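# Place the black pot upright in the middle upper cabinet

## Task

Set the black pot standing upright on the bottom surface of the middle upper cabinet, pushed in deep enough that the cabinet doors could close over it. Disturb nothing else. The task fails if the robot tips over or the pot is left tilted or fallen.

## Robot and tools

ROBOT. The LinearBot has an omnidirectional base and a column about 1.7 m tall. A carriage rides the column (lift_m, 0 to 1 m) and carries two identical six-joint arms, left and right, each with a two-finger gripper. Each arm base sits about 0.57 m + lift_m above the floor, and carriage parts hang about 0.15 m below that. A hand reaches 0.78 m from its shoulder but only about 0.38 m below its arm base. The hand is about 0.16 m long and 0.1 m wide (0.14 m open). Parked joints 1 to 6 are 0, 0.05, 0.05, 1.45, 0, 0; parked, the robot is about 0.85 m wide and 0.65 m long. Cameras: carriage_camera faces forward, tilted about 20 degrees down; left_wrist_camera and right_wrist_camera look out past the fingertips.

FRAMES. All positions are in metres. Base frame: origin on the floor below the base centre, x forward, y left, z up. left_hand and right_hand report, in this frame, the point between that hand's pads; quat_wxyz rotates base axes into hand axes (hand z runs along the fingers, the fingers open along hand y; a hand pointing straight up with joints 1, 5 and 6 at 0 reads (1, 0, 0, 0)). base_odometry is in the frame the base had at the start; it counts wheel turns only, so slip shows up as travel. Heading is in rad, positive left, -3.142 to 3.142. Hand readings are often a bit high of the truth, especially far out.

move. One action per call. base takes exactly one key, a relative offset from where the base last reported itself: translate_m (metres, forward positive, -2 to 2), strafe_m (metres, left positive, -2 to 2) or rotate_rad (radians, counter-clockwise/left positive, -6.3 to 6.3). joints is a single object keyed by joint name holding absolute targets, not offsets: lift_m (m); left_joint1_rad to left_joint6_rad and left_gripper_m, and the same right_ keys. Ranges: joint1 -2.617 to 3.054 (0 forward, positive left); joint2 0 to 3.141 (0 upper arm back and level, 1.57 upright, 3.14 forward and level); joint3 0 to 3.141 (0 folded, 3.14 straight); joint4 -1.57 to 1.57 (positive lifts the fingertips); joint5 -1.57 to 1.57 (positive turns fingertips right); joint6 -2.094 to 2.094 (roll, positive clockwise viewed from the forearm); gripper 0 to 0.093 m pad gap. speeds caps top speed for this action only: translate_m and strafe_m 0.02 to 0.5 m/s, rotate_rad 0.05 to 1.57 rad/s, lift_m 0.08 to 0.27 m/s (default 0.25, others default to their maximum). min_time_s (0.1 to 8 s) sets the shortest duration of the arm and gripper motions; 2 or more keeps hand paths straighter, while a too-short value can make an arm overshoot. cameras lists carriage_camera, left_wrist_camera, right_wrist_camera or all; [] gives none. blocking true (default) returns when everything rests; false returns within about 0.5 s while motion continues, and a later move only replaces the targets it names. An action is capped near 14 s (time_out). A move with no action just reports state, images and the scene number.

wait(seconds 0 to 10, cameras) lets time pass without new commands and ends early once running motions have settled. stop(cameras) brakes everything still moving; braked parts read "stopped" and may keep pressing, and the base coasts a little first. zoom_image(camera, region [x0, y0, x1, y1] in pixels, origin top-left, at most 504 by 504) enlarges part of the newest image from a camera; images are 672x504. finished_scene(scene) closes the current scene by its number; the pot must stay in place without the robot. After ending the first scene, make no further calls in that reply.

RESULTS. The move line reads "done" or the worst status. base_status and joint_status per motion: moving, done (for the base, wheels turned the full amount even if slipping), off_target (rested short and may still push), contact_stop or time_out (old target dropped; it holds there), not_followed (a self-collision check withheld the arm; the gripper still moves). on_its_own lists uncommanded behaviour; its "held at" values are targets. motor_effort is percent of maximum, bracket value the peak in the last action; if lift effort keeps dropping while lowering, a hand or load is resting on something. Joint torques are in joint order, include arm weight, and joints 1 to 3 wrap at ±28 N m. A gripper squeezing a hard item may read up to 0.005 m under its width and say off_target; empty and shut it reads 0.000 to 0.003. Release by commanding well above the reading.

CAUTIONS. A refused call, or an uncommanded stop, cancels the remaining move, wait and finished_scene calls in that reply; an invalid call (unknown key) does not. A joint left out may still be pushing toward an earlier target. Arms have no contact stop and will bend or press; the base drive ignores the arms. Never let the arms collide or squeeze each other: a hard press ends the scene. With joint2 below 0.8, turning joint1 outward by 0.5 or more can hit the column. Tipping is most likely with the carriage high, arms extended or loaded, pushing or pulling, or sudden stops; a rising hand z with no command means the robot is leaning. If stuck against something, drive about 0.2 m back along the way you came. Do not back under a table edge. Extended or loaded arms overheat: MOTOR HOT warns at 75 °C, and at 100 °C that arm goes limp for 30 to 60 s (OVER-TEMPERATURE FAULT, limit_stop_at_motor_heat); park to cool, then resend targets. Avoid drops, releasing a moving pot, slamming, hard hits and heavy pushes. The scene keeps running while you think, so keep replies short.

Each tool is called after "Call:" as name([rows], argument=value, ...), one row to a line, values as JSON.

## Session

Call:
move()

Scene clock: 0.00 s.
Joint torques (N m): no reading
base_odometry: x=+0.000 y=+0.000 heading=+0.000
base_status: not commanded
joint_positions: lift_m=+0.300 left_joint1_rad=-0.007 left_joint2_rad=+0.045 left_joint3_rad=+0.027 left_joint4_rad=+1.460 left_joint5_rad=-0.018 left_joint6_rad=+0.017 left_gripper_m=+0.09396 right_joint1_rad=-0.002 right_joint2_rad=+0.059 right_joint3_rad=+0.042 right_joint4_rad=+1.500 right_joint5_rad=+0.048 right_joint6_rad=-0.029 right_gripper_m=+0.09396
joint_status: not commanded
motor_effort: lift_m=+23 drive_wheels=-2
left_hand: x=+0.2566 y=+0.3063 z=+1.3012 quat_wxyz=(+0.998, -0.008, +0.064, +0.006) (m; base frame)
right_hand: x=+0.2468 y=-0.3119 z=+1.3058 quat_wxyz=(+0.999, +0.023, +0.044, -0.017) (m; base frame)
pictures: carriage_camera, left_wrist_camera, right_wrist_camera

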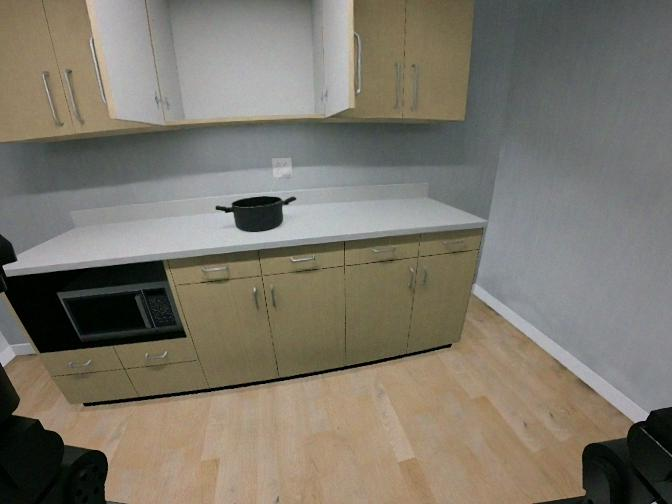

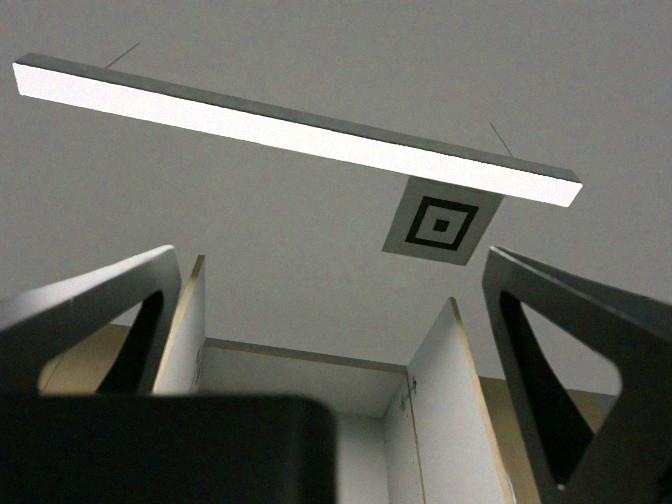

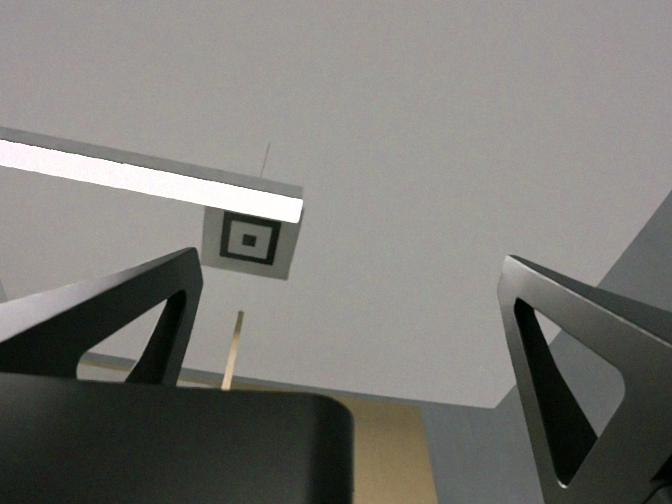

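Call:
move(base={"rotate_rad":0.28}, joints={"lift_m":0.185,"left_joint1_rad":-0.295,"left_joint2_rad":1.765,"left_joint3_rad":1.14,"left_joint4_rad":0.645,"left_joint5_rad":-0.295,"left_joint6_rad":-1.37,"left_gripper_m":0.06,"right_joint1_rad":0.365,"right_joint2_rad":2.03,"right_joint3_rad":1.51,"right_joint4_rad":0.55,"right_joint5_rad":0.365,"right_joint6_rad":1.37,"right_gripper_m":0.06}, cameras=["all"])

Scene clock: 8.83 s.
Joint torques (N m): left_arm=[-0.44 -10.92 9.44 2.25 -0.1 -0.02] | right_arm=[0.14 -12.78 9.13 1.98 0.15 0.06]
move: done
base_odometry: x=+0.000 y=+0.000 heading=+0.280
base_status: done
joint_positions: lift_m=+0.185 left_joint1_rad=-0.291 left_joint2_rad=+1.765 left_joint3_rad=+1.111 left_joint4_rad=+0.651 left_joint5_rad=-0.282 left_joint6_rad=-1.357 left_gripper_m=+0.06011 right_joint1_rad=+0.361 right_joint2_rad=+2.036 right_joint3_rad=+1.475 right_joint4_rad=+0.547 right_joint5_rad=+0.350 right_joint6_rad=+1.355 right_gripper_m=+0.06012
joint_status: all done
motor_effort: lift_m=+21(22) drive_wheels=-7(11)
left_hand: x=+0.7567 y=+0.1940 z=+1.0300 quat_wxyz=(+0.548, -0.442, +0.553, -0.446) (m; base frame)
right_hand: x=+0.8193 y=-0.1417 z=+1.0261 quat_wxyz=(+0.546, +0.441, +0.558, +0.442) (m; base frame)
pictures: carriage_camera, left_wrist_camera, right_wrist_camera

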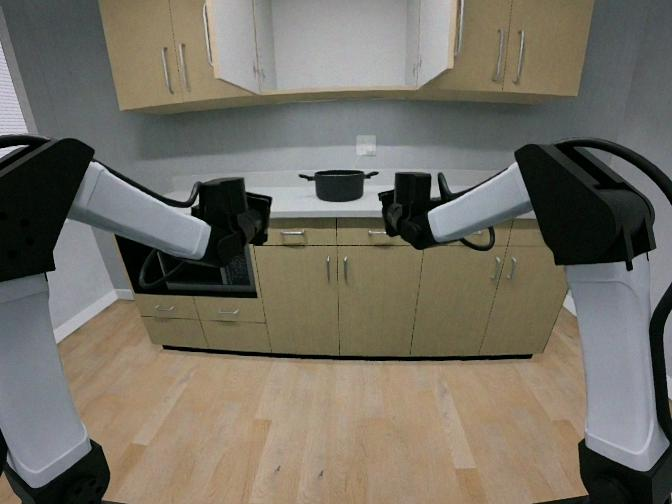

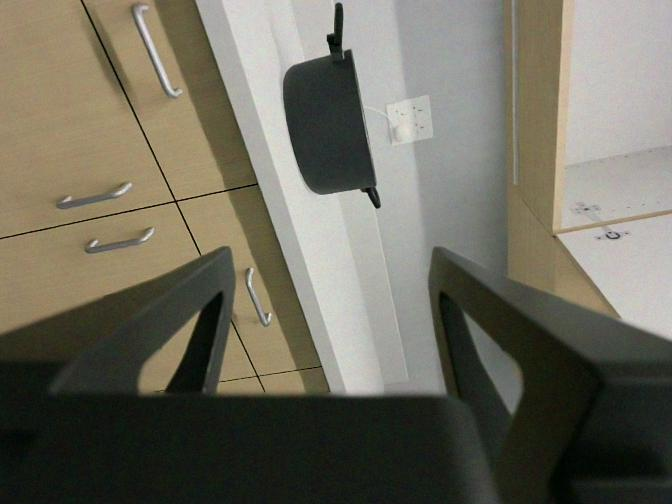

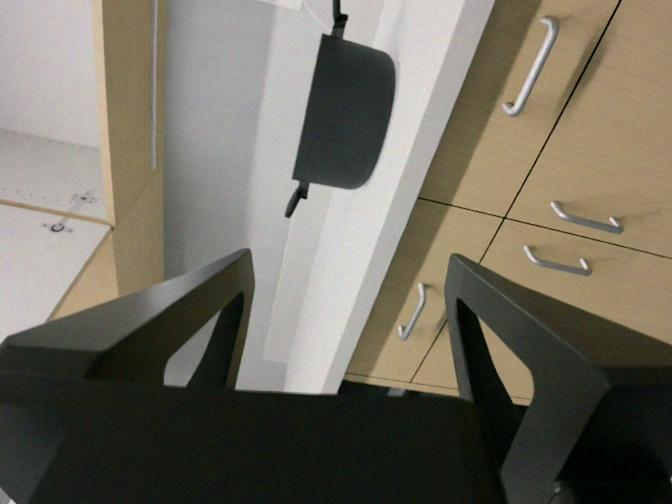

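Call:
move(base={"translate_m":0.45}, cameras=["all"])

Scene clock: 16.37 s.
Joint torques (N m): left_arm=[-0.47 -10.91 9.48 2.3 -0.07 -0.02] | right_arm=[0.17 -12.88 9.02 2.08 0.18 0.08]
move: done
base_odometry: x=+0.432 y=+0.125 heading=+0.281
base_status: done
joint_positions: lift_m=+0.185 left_joint1_rad=-0.291 left_joint2_rad=+1.765 left_joint3_rad=+1.111 left_joint4_rad=+0.645 left_joint5_rad=-0.285 left_joint6_rad=-1.358 left_gripper_m=+0.06011 right_joint1_rad=+0.362 right_joint2_rad=+2.036 right_joint3_rad=+1.475 right_joint4_rad=+0.540 right_joint5_rad=+0.352 right_joint6_rad=+1.356 right_gripper_m=+0.06012
joint_status: not commanded
motor_effort: lift_m=+21(21) drive_wheels=-7(13)
left_hand: x=+0.7567 y=+0.1946 z=+1.0286 quat_wxyz=(+0.547, -0.444, +0.554, -0.443) (m; base frame)
right_hand: x=+0.8192 y=-0.1419 z=+1.0245 quat_wxyz=(+0.545, +0.443, +0.560, +0.440) (m; base frame)
pictures: carriage_camera, left_wrist_camera, right_wrist_camera

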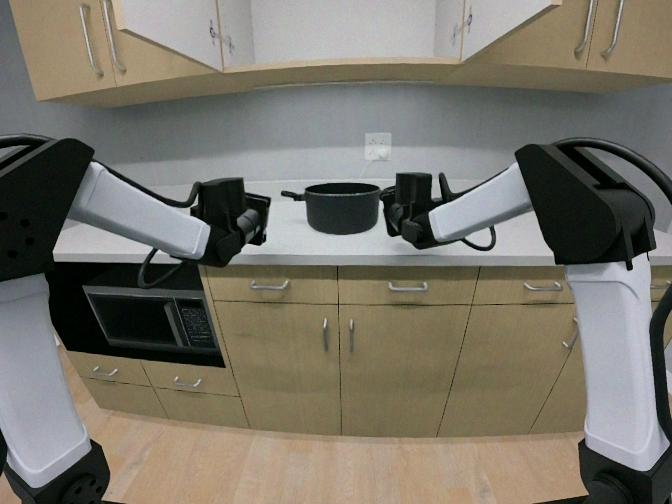

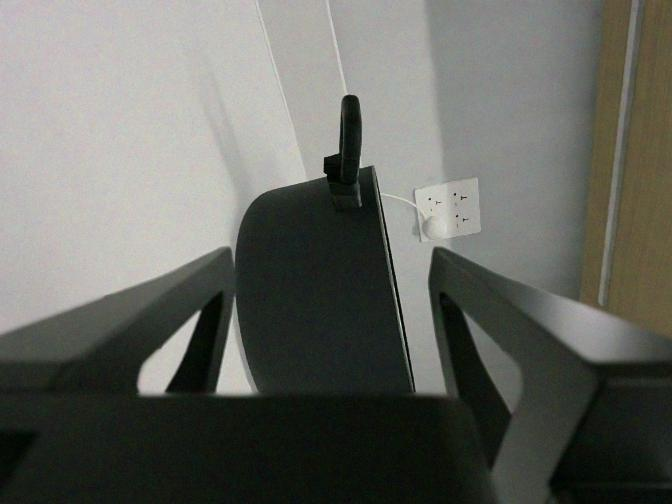

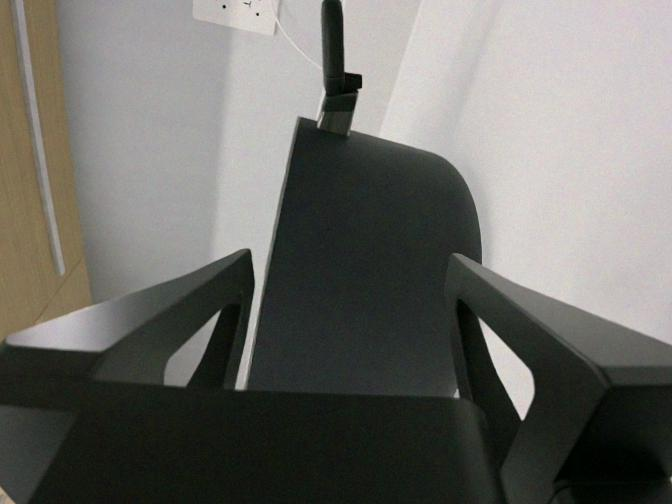

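Call:
move(base={"strafe_m":-0.03}, joints={"lift_m":0.192,"left_joint1_rad":-0.25,"left_joint5_rad":-0.25,"right_joint1_rad":0.325,"right_joint5_rad":0.325}, cameras=["all"])

Scene clock: 20.40 s.
Joint torques (N m): left_arm=[0.01 -11 8.92 2.37 0.15 -0.02] | right_arm=[0.03 -13.08 8.61 2.11 -0.14 0.06]
move: done
base_odometry: x=+0.441 y=+0.096 heading=+0.281
base_status: done
joint_positions: lift_m=+0.192 left_joint1_rad=-0.251 left_joint2_rad=+1.765 left_joint3_rad=+1.117 left_joint4_rad=+0.640 left_joint5_rad=-0.261 left_joint6_rad=-1.359 left_gripper_m=+0.06011 right_joint1_rad=+0.323 right_joint2_rad=+2.038 right_joint3_rad=+1.481 right_joint4_rad=+0.539 right_joint5_rad=+0.340 right_joint6_rad=+1.357 right_gripper_m=+0.06012
joint_status: all done
motor_effort: lift_m=+24(28) drive_wheels=-4(8)
left_hand: x=+0.7614 y=+0.2115 z=+1.0363 quat_wxyz=(+0.550, -0.448, +0.551, -0.439) (m; base frame)
right_hand: x=+0.8259 y=-0.1628 z=+1.0321 quat_wxyz=(+0.551, +0.451, +0.553, +0.434) (m; base frame)
pictures: carriage_camera, left_wrist_camera, right_wrist_camera

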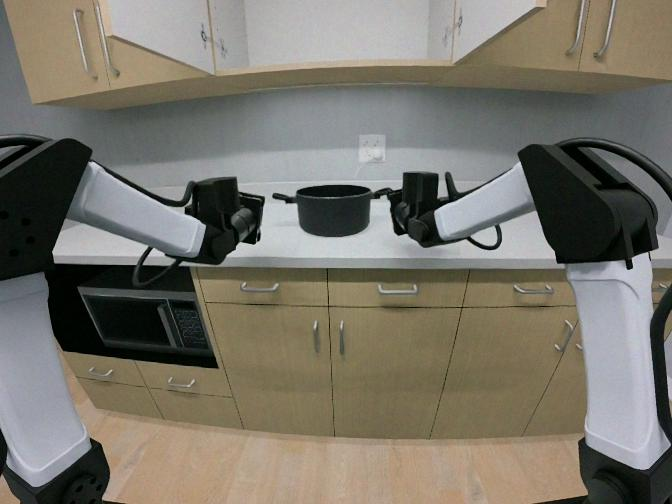

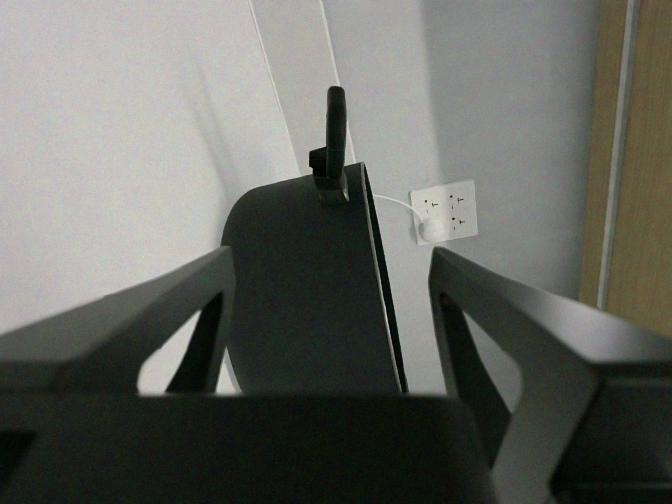

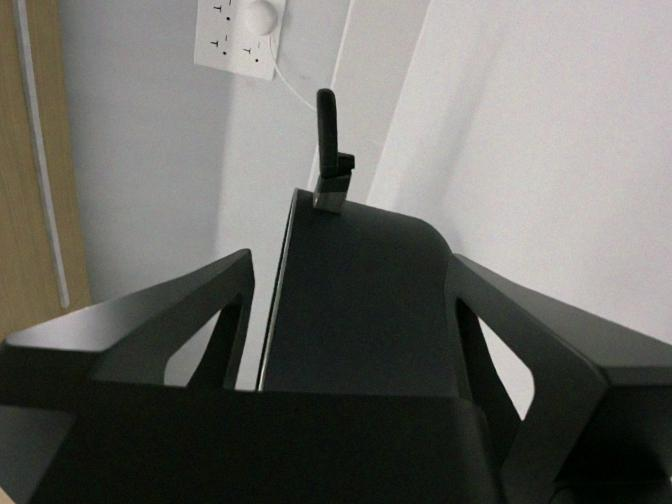

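Call:
move(base={"translate_m":0.14}, speeds={"translate_m":0.25}, cameras=["left_wrist_camera","right_wrist_camera"])

Scene clock: 24.33 s.
Joint torques (N m): left_arm=[0.06 -11.03 8.96 2.39 0.14 -0.02] | right_arm=[0.05 -13.04 8.62 2.1 -0.13 0.06]
move: done
base_odometry: x=+0.575 y=+0.135 heading=+0.281
base_status: done
joint_positions: lift_m=+0.192 left_joint1_rad=-0.251 left_joint2_rad=+1.765 left_joint3_rad=+1.117 left_joint4_rad=+0.639 left_joint5_rad=-0.261 left_joint6_rad=-1.359 left_gripper_m=+0.06011 right_joint1_rad=+0.323 right_joint2_rad=+2.038 right_joint3_rad=+1.481 right_joint4_rad=+0.538 right_joint5_rad=+0.338 right_joint6_rad=+1.357 right_gripper_m=+0.06012
joint_status: not commanded
motor_effort: lift_m=+24(24) drive_wheels=-5(11)
left_hand: x=+0.7614 y=+0.2115 z=+1.0363 quat_wxyz=(+0.550, -0.448, +0.551, -0.439) (m; base frame)
right_hand: x=+0.8259 y=-0.1623 z=+1.0320 quat_wxyz=(+0.550, +0.450, +0.554, +0.434) (m; base frame)
pictures: left_wrist_camera, right_wrist_camera

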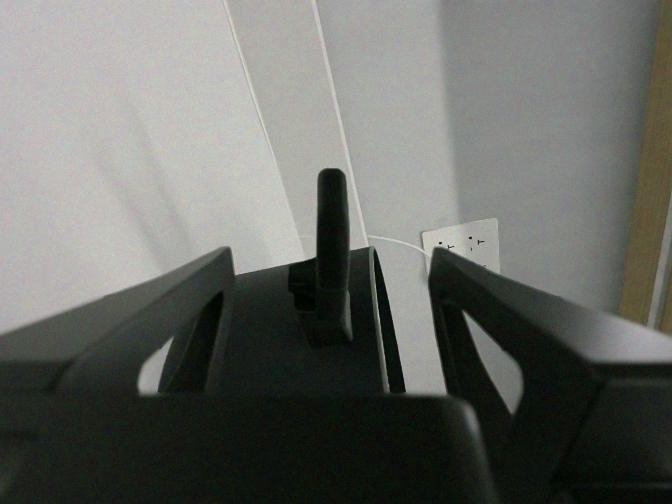

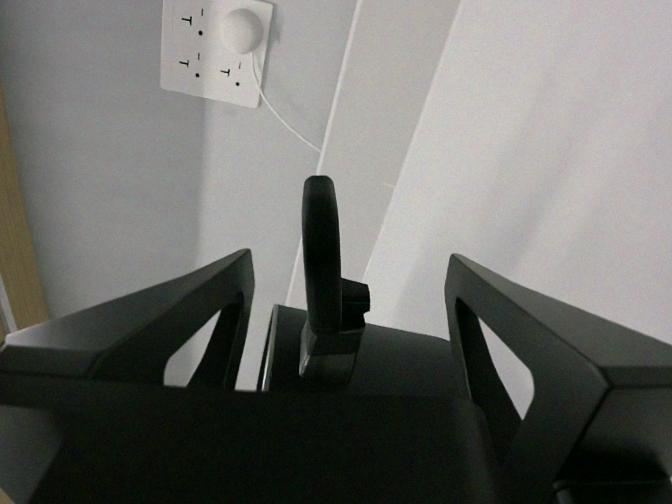

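Call:
move(base={"translate_m":0.028}, joints={"right_joint3_rad":1.535}, speeds={"translate_m":0.12})

Call:
move(joints={"left_gripper_m":0.004,"right_gripper_m":0.004}, min_time_s=1.6, cameras=["left_wrist_camera","right_wrist_camera"])

Scene clock: 26.27 s.
Joint torques (N m): left_arm=[0.03 -11.02 8.85 2.39 0.13 -0.01] | right_arm=[-0.02 -13.16 8.88 2.11 -0.13 0.05]
move: done
base_odometry: x=+0.602 y=+0.142 heading=+0.280
base_status: done
joint_positions: lift_m=+0.192 left_joint1_rad=-0.251 left_joint2_rad=+1.765 left_joint3_rad=+1.117 left_joint4_rad=+0.639 left_joint5_rad=-0.260 left_joint6_rad=-1.359 left_gripper_m=+0.06011 right_joint1_rad=+0.324 right_joint2_rad=+2.038 right_joint3_rad=+1.502 right_joint4_rad=+0.538 right_joint5_rad=+0.337 right_joint6_rad=+1.357 right_gripper_m=+0.06012
joint_status: all done
motor_effort: lift_m=+24(24) drive_wheels=+0(10)
left_hand: x=+0.7614 y=+0.2115 z=+1.0362 quat_wxyz=(+0.550, -0.448, +0.551, -0.439) (m; base frame)
right_hand: x=+0.8273 y=-0.1611 z=+1.0418 quat_wxyz=(+0.554, +0.447, +0.547, +0.440) (m; base frame)
pictures: none

Scene clock: 28.17 s.
Joint torques (N m): left_arm=[0.03 -10.99 8.87 2.38 0.14 -0.02] | right_arm=[-0.01 -13.14 8.91 2.14 -0.14 0.32]
move: off_target
base_odometry: x=+0.602 y=+0.142 heading=+0.280
base_status: not commanded
joint_positions: lift_m=+0.192 left_joint1_rad=-0.251 left_joint2_rad=+1.765 left_joint3_rad=+1.117 left_joint4_rad=+0.639 left_joint5_rad=-0.260 left_joint6_rad=-1.359 left_gripper_m=+0.01053 right_joint1_rad=+0.324 right_joint2_rad=+2.038 right_joint3_rad=+1.502 right_joint4_rad=+0.534 right_joint5_rad=+0.337 right_joint6_rad=+1.334 right_gripper_m=+0.01178
joint_status: left_gripper_m off_target (ended at +0.01055, target +0.00400); right_gripper_m off_target (ended at +0.01181, target +0.00400)
motor_effort: lift_m=+24(24) drive_wheels=+1(2)
left_hand: x=+0.7614 y=+0.2115 z=+1.0362 quat_wxyz=(+0.550, -0.448, +0.551, -0.439) (m; base frame)
right_hand: x=+0.8273 y=-0.1611 z=+1.0410 quat_wxyz=(+0.558, +0.441, +0.553, +0.433) (m; base frame)
pictures: left_wrist_camera, right_wrist_camera

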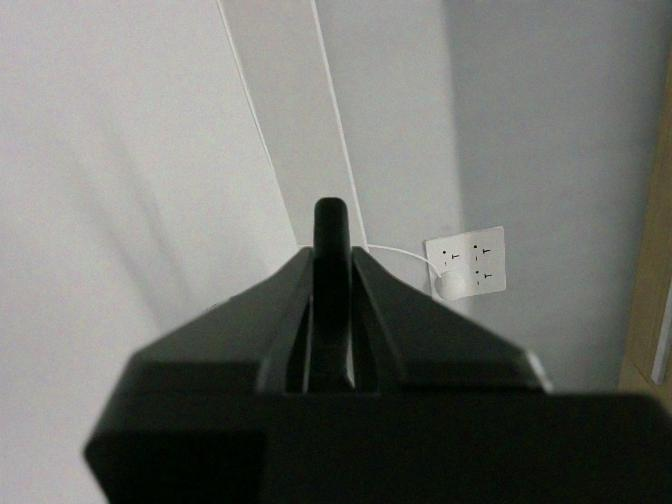

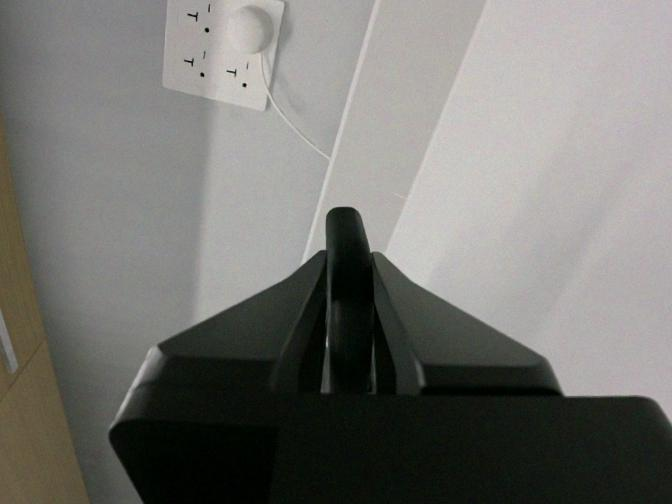

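Call:
move(joints={"lift_m":0.275,"left_gripper_m":0.002,"right_gripper_m":0.002,"left_joint2_rad":1.725,"left_joint4_rad":0.8,"right_joint2_rad":1.93,"right_joint4_rad":0.71}, speeds={"lift_m":0.12}, min_time_s=0.7)

Call:
move(base={"translate_m":-0.18}, joints={"lift_m":0.715}, speeds={"lift_m":0.22,"translate_m":0.3}, cameras=["all"])

Scene clock: 33.30 s.
Joint torques (N m): left_arm=[0.03 -16.05 9.21 4.22 0.11 0.12] | right_arm=[-0.03 -22.2 9.1 4.2 0.02 0.4]
move: off_target
base_odometry: x=+0.602 y=+0.142 heading=+0.280
base_status: not commanded
joint_positions: lift_m=+0.275 left_joint1_rad=-0.251 left_joint2_rad=+1.774 left_joint3_rad=+1.114 left_joint4_rad=+0.632 left_joint5_rad=-0.259 left_joint6_rad=-1.371 left_gripper_m=+0.01051 right_joint1_rad=+0.324 right_joint2_rad=+2.028 right_joint3_rad=+1.500 right_joint4_rad=+0.509 right_joint5_rad=+0.326 right_joint6_rad=+1.325 right_gripper_m=+0.01131
joint_status: left_joint4_rad off_target (ended at +0.632, target +0.800); left_gripper_m off_target (ended at +0.01051, target +0.00200); right_joint4_rad off_target (ended at +0.509, target +0.710); right_gripper_m off_target (ended at +0.01131, target +0.00200); the others done
motor_effort: lift_m=+25(28) drive_wheels=+1(5)
left_hand: x=+0.7624 y=+0.2112 z=+1.1112 quat_wxyz=(+0.543, -0.454, +0.555, -0.437) (m; base frame)
right_hand: x=+0.8255 y=-0.1598 z=+1.1230 quat_wxyz=(+0.554, +0.438, +0.564, +0.429) (m; base frame)
pictures: none

Scene clock: 35.97 s.
Joint torques (N m): left_arm=[-0.08 -15.98 9.7 4.18 0.12 0.13] | right_arm=[-0.03 -21.63 9.83 4.14 0 0.45]
move: done
base_odometry: x=+0.429 y=+0.092 heading=+0.280
base_status: done
joint_positions: lift_m=+0.715 left_joint1_rad=-0.250 left_joint2_rad=+1.774 left_joint3_rad=+1.108 left_joint4_rad=+0.638 left_joint5_rad=-0.258 left_joint6_rad=-1.373 left_gripper_m=+0.01051 right_joint1_rad=+0.324 right_joint2_rad=+2.022 right_joint3_rad=+1.489 right_joint4_rad=+0.514 right_joint5_rad=+0.325 right_joint6_rad=+1.323 right_gripper_m=+0.01131
joint_status: all done
motor_effort: lift_m=+24(30) drive_wheels=-2(12)
left_hand: x=+0.7619 y=+0.2117 z=+1.5499 quat_wxyz=(+0.543, -0.455, +0.554, -0.438) (m; base frame)
right_hand: x=+0.8239 y=-0.1602 z=+1.5627 quat_wxyz=(+0.554, +0.437, +0.564, +0.428) (m; base frame)
pictures: carriage_camera, left_wrist_camera, right_wrist_camera

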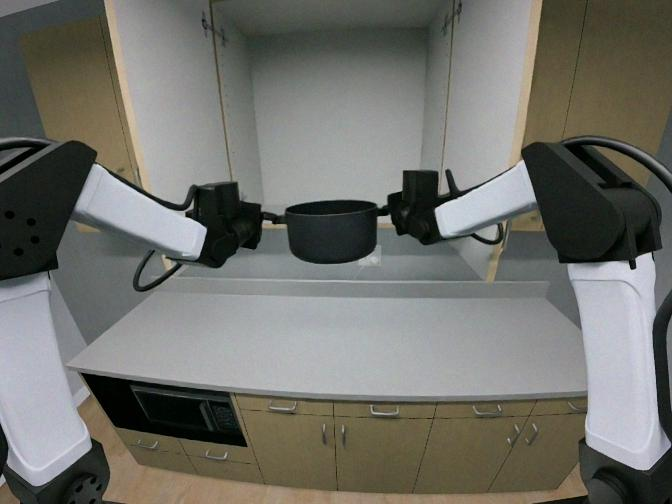

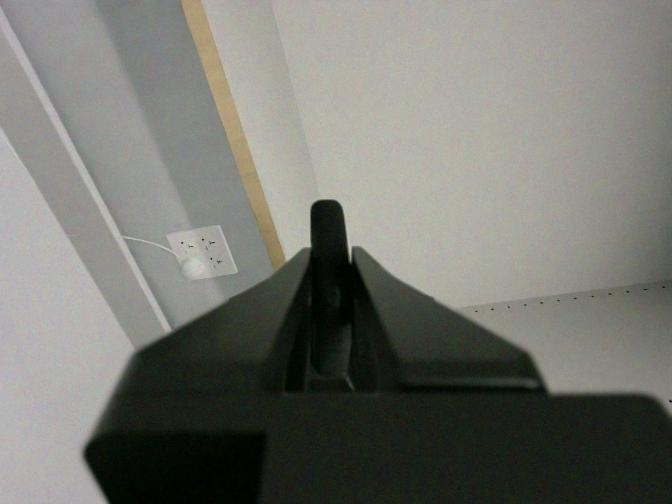

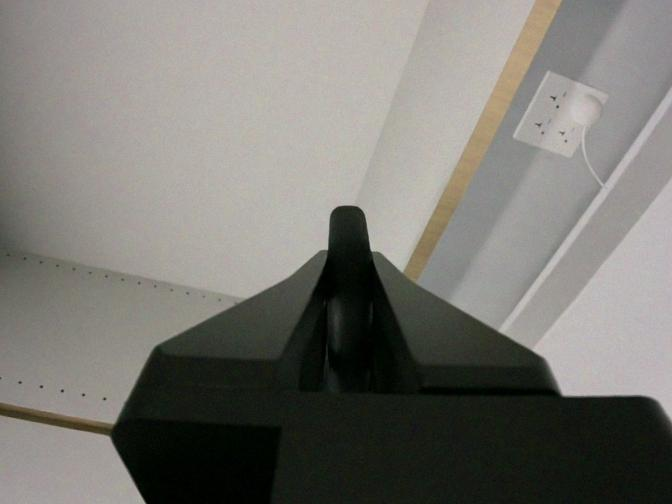

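Call:
move(base={"translate_m":0.38}, speeds={"translate_m":0.25}, cameras=["all"])

Scene clock: 39.73 s.
Joint torques (N m): left_arm=[-0.12 -15.28 9.74 3.91 0.13 0.15] | right_arm=[-0.08 -20.19 9.94 4.02 -0.05 0.46]
move: done
base_odometry: x=+0.795 y=+0.197 heading=+0.279
base_status: done
joint_positions: lift_m=+0.715 left_joint1_rad=-0.250 left_joint2_rad=+1.767 left_joint3_rad=+1.107 left_joint4_rad=+0.659 left_joint5_rad=-0.261 left_joint6_rad=-1.374 left_gripper_m=+0.01049 right_joint1_rad=+0.324 right_joint2_rad=+2.010 right_joint3_rad=+1.488 right_joint4_rad=+0.525 right_joint5_rad=+0.329 right_joint6_rad=+1.319 right_gripper_m=+0.01116
joint_status: not commanded
motor_effort: lift_m=+24(25) drive_wheels=-7(13)
left_hand: x=+0.7609 y=+0.2126 z=+1.5583 quat_wxyz=(+0.549, -0.452, +0.544, -0.445) (m; base frame)
right_hand: x=+0.8218 y=-0.1613 z=+1.5720 quat_wxyz=(+0.560, +0.434, +0.557, +0.433) (m; base frame)
pictures: carriage_camera, left_wrist_camera, right_wrist_camera

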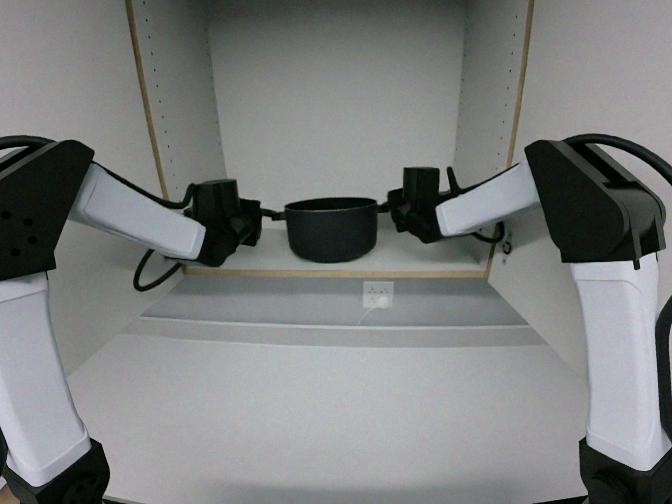

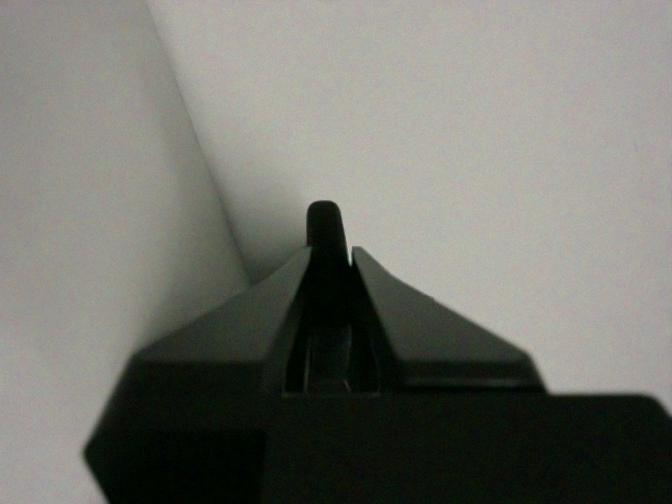

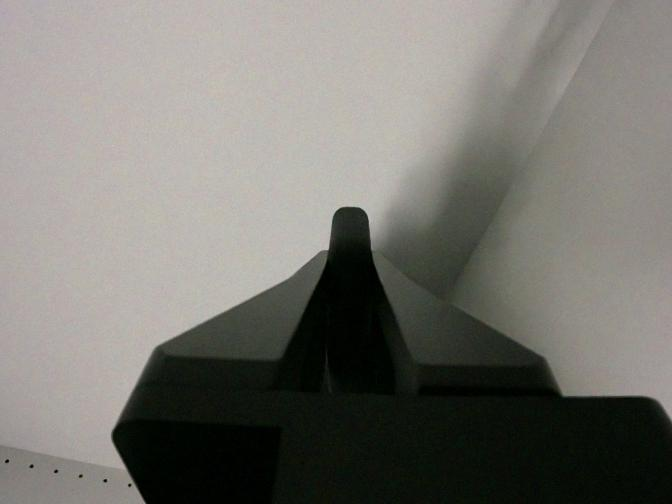

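Call:
zoom_image(camera="carriage_camera", region=[160, 170, 520, 300])

Scaled by 1.400 from the camera's 672x504 image, which has a finer 960x720 frame.

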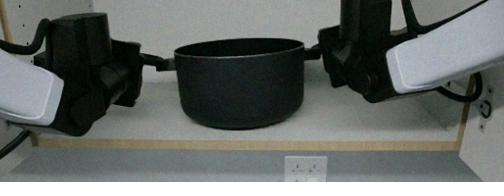

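Call:
move(base={"translate_m":0.062}, speeds={"translate_m":0.12})

Call:
move(joints={"lift_m":0.67,"left_joint2_rad":1.765,"left_joint4_rad":0.66,"right_joint2_rad":2.03,"right_joint4_rad":0.56}, speeds={"lift_m":0.08}, min_time_s=1.8, cameras=["all"])

Scene clock: 47.20 s.
Joint torques (N m): left_arm=[-0.09 -15.28 9.77 3.91 0.14 0.15] | right_arm=[0.01 -20.12 9.99 4.01 -0.04 0.5]
move: done
base_odometry: x=+0.854 y=+0.214 heading=+0.279
base_status: done
joint_positions: lift_m=+0.715 left_joint1_rad=-0.250 left_joint2_rad=+1.767 left_joint3_rad=+1.107 left_joint4_rad=+0.658 left_joint5_rad=-0.261 left_joint6_rad=-1.374 left_gripper_m=+0.01049 right_joint1_rad=+0.324 right_joint2_rad=+2.010 right_joint3_rad=+1.488 right_joint4_rad=+0.525 right_joint5_rad=+0.329 right_joint6_rad=+1.319 right_gripper_m=+0.01116
joint_status: not commanded
motor_effort: lift_m=+24(24) drive_wheels=-6(11)
left_hand: x=+0.7609 y=+0.2125 z=+1.5581 quat_wxyz=(+0.549, -0.452, +0.545, -0.445) (m; base frame)
right_hand: x=+0.8218 y=-0.1613 z=+1.5720 quat_wxyz=(+0.560, +0.434, +0.557, +0.433) (m; base frame)
pictures: none

Scene clock: 49.30 s.
Joint torques (N m): left_arm=[-0.12 -10.8 7.51 1.48 0.17 0.15] | right_arm=[-0.01 -9.81 8.51 1.7 -0.03 0.46]
move: off_target
base_odometry: x=+0.854 y=+0.214 heading=+0.279
base_status: not commanded
joint_positions: lift_m=+0.670 left_joint1_rad=-0.250 left_joint2_rad=+1.763 left_joint3_rad=+1.132 left_joint4_rad=+0.731 left_joint5_rad=-0.261 left_joint6_rad=-1.374 left_gripper_m=+0.01049 right_joint1_rad=+0.324 right_joint2_rad=+2.009 right_joint3_rad=+1.507 right_joint4_rad=+0.583 right_joint5_rad=+0.325 right_joint6_rad=+1.318 right_gripper_m=+0.01113
joint_status: left_joint4_rad off_target (ended at +0.731, target +0.660); the others done
motor_effort: lift_m=+20(21) drive_wheels=-6(6)
left_hand: x=+0.7615 y=+0.2123 z=+1.5450 quat_wxyz=(+0.569, -0.436, +0.512, -0.473) (m; base frame)
right_hand: x=+0.8221 y=-0.1606 z=+1.5512 quat_wxyz=(+0.575, +0.424, +0.531, +0.456) (m; base frame)
pictures: carriage_camera, left_wrist_camera, right_wrist_camera

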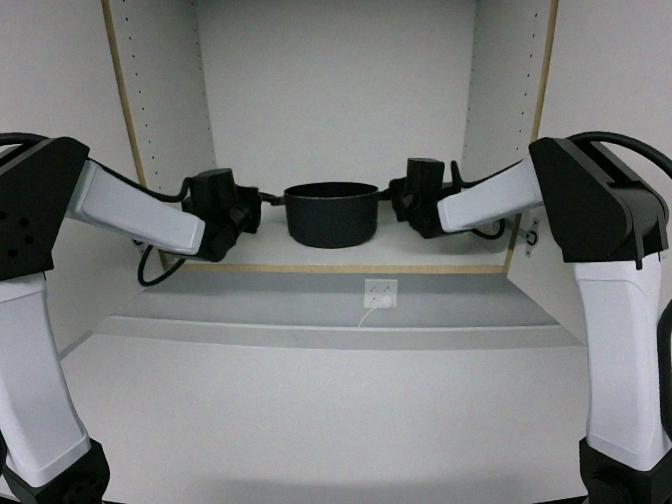

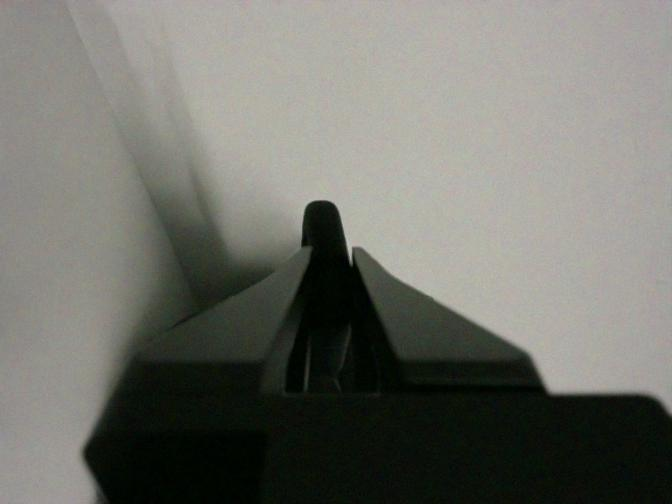

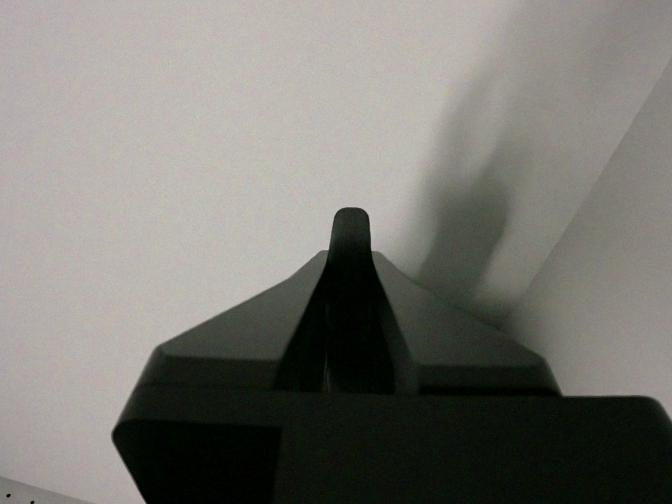

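Call:
move(joints={"lift_m":0.69}, speeds={"lift_m":0.08}, cameras=["carriage_camera"])

Scene clock: 51.87 s.
Joint torques (N m): left_arm=[-0.06 -10.84 7.56 2.24 0.16 0.15] | right_arm=[-0.05 -12.37 8.5 1.91 -0.03 0.5]
move: done
base_odometry: x=+0.854 y=+0.214 heading=+0.279
base_status: not commanded
joint_positions: lift_m=+0.690 left_joint1_rad=-0.250 left_joint2_rad=+1.763 left_joint3_rad=+1.132 left_joint4_rad=+0.664 left_joint5_rad=-0.261 left_joint6_rad=-1.374 left_gripper_m=+0.01048 right_joint1_rad=+0.324 right_joint2_rad=+2.031 right_joint3_rad=+1.507 right_joint4_rad=+0.565 right_joint5_rad=+0.325 right_joint6_rad=+1.318 right_gripper_m=+0.01113
joint_status: all done
on_its_own: left_joint4_rad moved -0.067 to your old target +0.660
motor_effort: lift_m=+24(28) drive_wheels=-4(6)
left_hand: x=+0.7626 y=+0.2120 z=+1.5484 quat_wxyz=(+0.556, -0.447, +0.534, -0.455) (m; base frame)
right_hand: x=+0.8262 y=-0.1592 z=+1.5532 quat_wxyz=(+0.567, +0.428, +0.545, +0.445) (m; base frame)
pictures: carriage_camera

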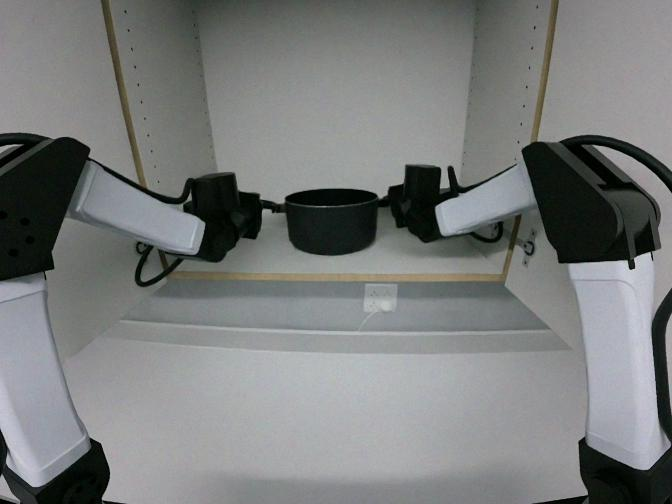

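Call:
move(joints={"left_gripper_m":0.07,"right_gripper_m":0.07}, min_time_s=1.3, cameras=["all"])

Scene clock: 54.00 s.
Joint torques (N m): left_arm=[-0.13 -10.78 7.56 2.25 0.15 0.15] | right_arm=[-0.03 -12.37 8.59 2 -0.04 0.07]
move: done
base_odometry: x=+0.854 y=+0.214 heading=+0.279
base_status: not commanded
joint_positions: lift_m=+0.690 left_joint1_rad=-0.250 left_joint2_rad=+1.763 left_joint3_rad=+1.132 left_joint4_rad=+0.663 left_joint5_rad=-0.261 left_joint6_rad=-1.374 left_gripper_m=+0.06991 right_joint1_rad=+0.324 right_joint2_rad=+2.031 right_joint3_rad=+1.507 right_joint4_rad=+0.558 right_joint5_rad=+0.326 right_joint6_rad=+1.356 right_gripper_m=+0.06990
joint_status: all done
motor_effort: lift_m=+24(24) drive_wheels=-5(6)
left_hand: x=+0.7626 y=+0.2120 z=+1.5481 quat_wxyz=(+0.556, -0.447, +0.534, -0.455) (m; base frame)
right_hand: x=+0.8263 y=-0.1593 z=+1.5514 quat_wxyz=(+0.557, +0.440, +0.539, +0.453) (m; base frame)
pictures: carriage_camera, left_wrist_camera, right_wrist_camera

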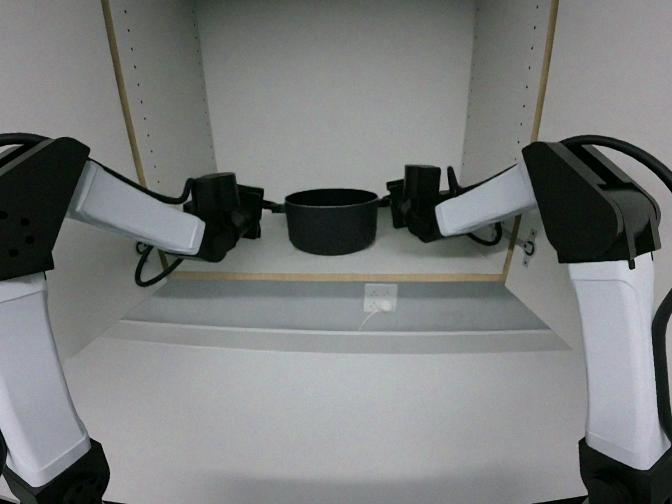

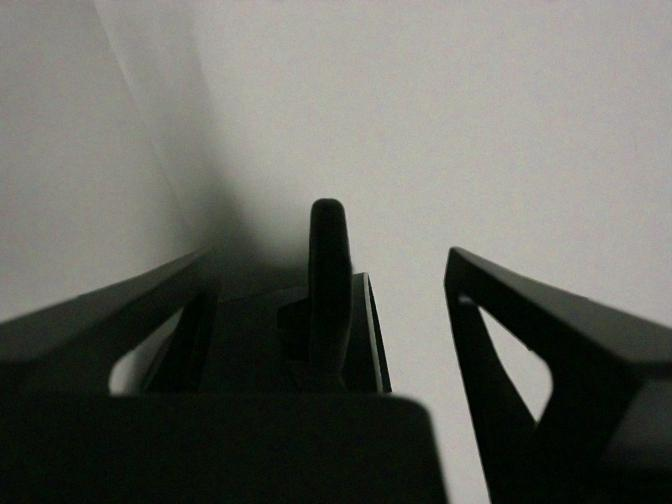

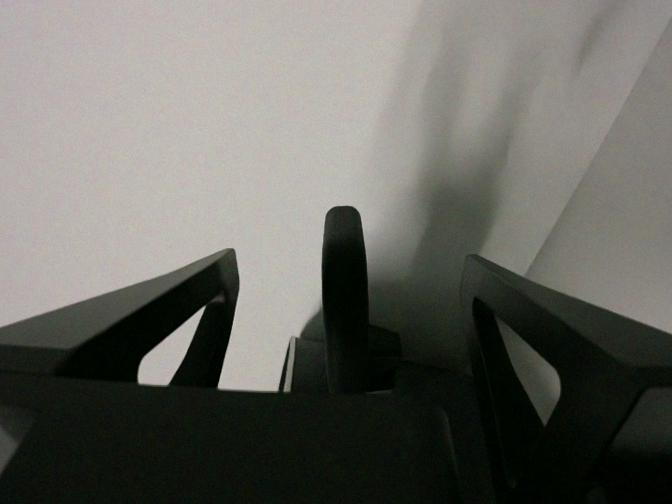

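Call:
move(base={"translate_m":-0.15}, speeds={"translate_m":0.25}, cameras=["carriage_camera"])

Scene clock: 56.47 s.
Joint torques (N m): left_arm=[-0.17 -10.85 7.5 2.3 0.14 0.16] | right_arm=[-0.08 -12.19 8.54 2.08 -0.04 0.08]
move: done
base_odometry: x=+0.710 y=+0.173 heading=+0.279
base_status: done
joint_positions: lift_m=+0.690 left_joint1_rad=-0.250 left_joint2_rad=+1.763 left_joint3_rad=+1.132 left_joint4_rad=+0.660 left_joint5_rad=-0.260 left_joint6_rad=-1.374 left_gripper_m=+0.06991 right_joint1_rad=+0.325 right_joint2_rad=+2.031 right_joint3_rad=+1.507 right_joint4_rad=+0.552 right_joint5_rad=+0.326 right_joint6_rad=+1.356 right_gripper_m=+0.06990
joint_status: not commanded
motor_effort: lift_m=+24(24) drive_wheels=-6(13)
left_hand: x=+0.7626 y=+0.2119 z=+1.5476 quat_wxyz=(+0.555, -0.447, +0.535, -0.454) (m; base frame)
right_hand: x=+0.8263 y=-0.1590 z=+1.5501 quat_wxyz=(+0.556, +0.440, +0.541, +0.452) (m; base frame)
pictures: carriage_camera

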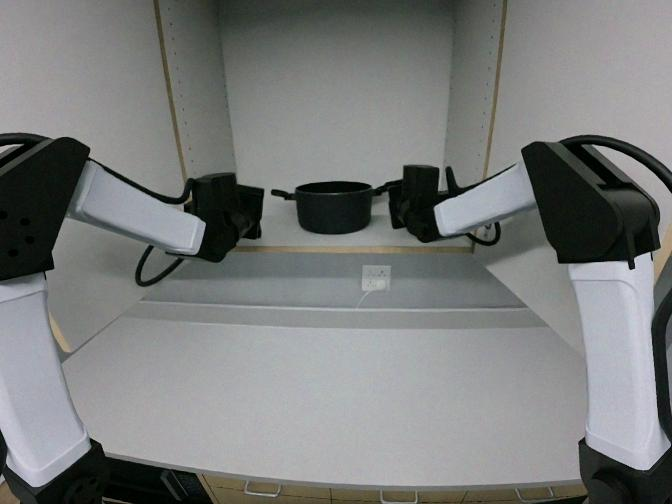

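Call:
finished_scene(scene=2)

The scene is finished: the task was done.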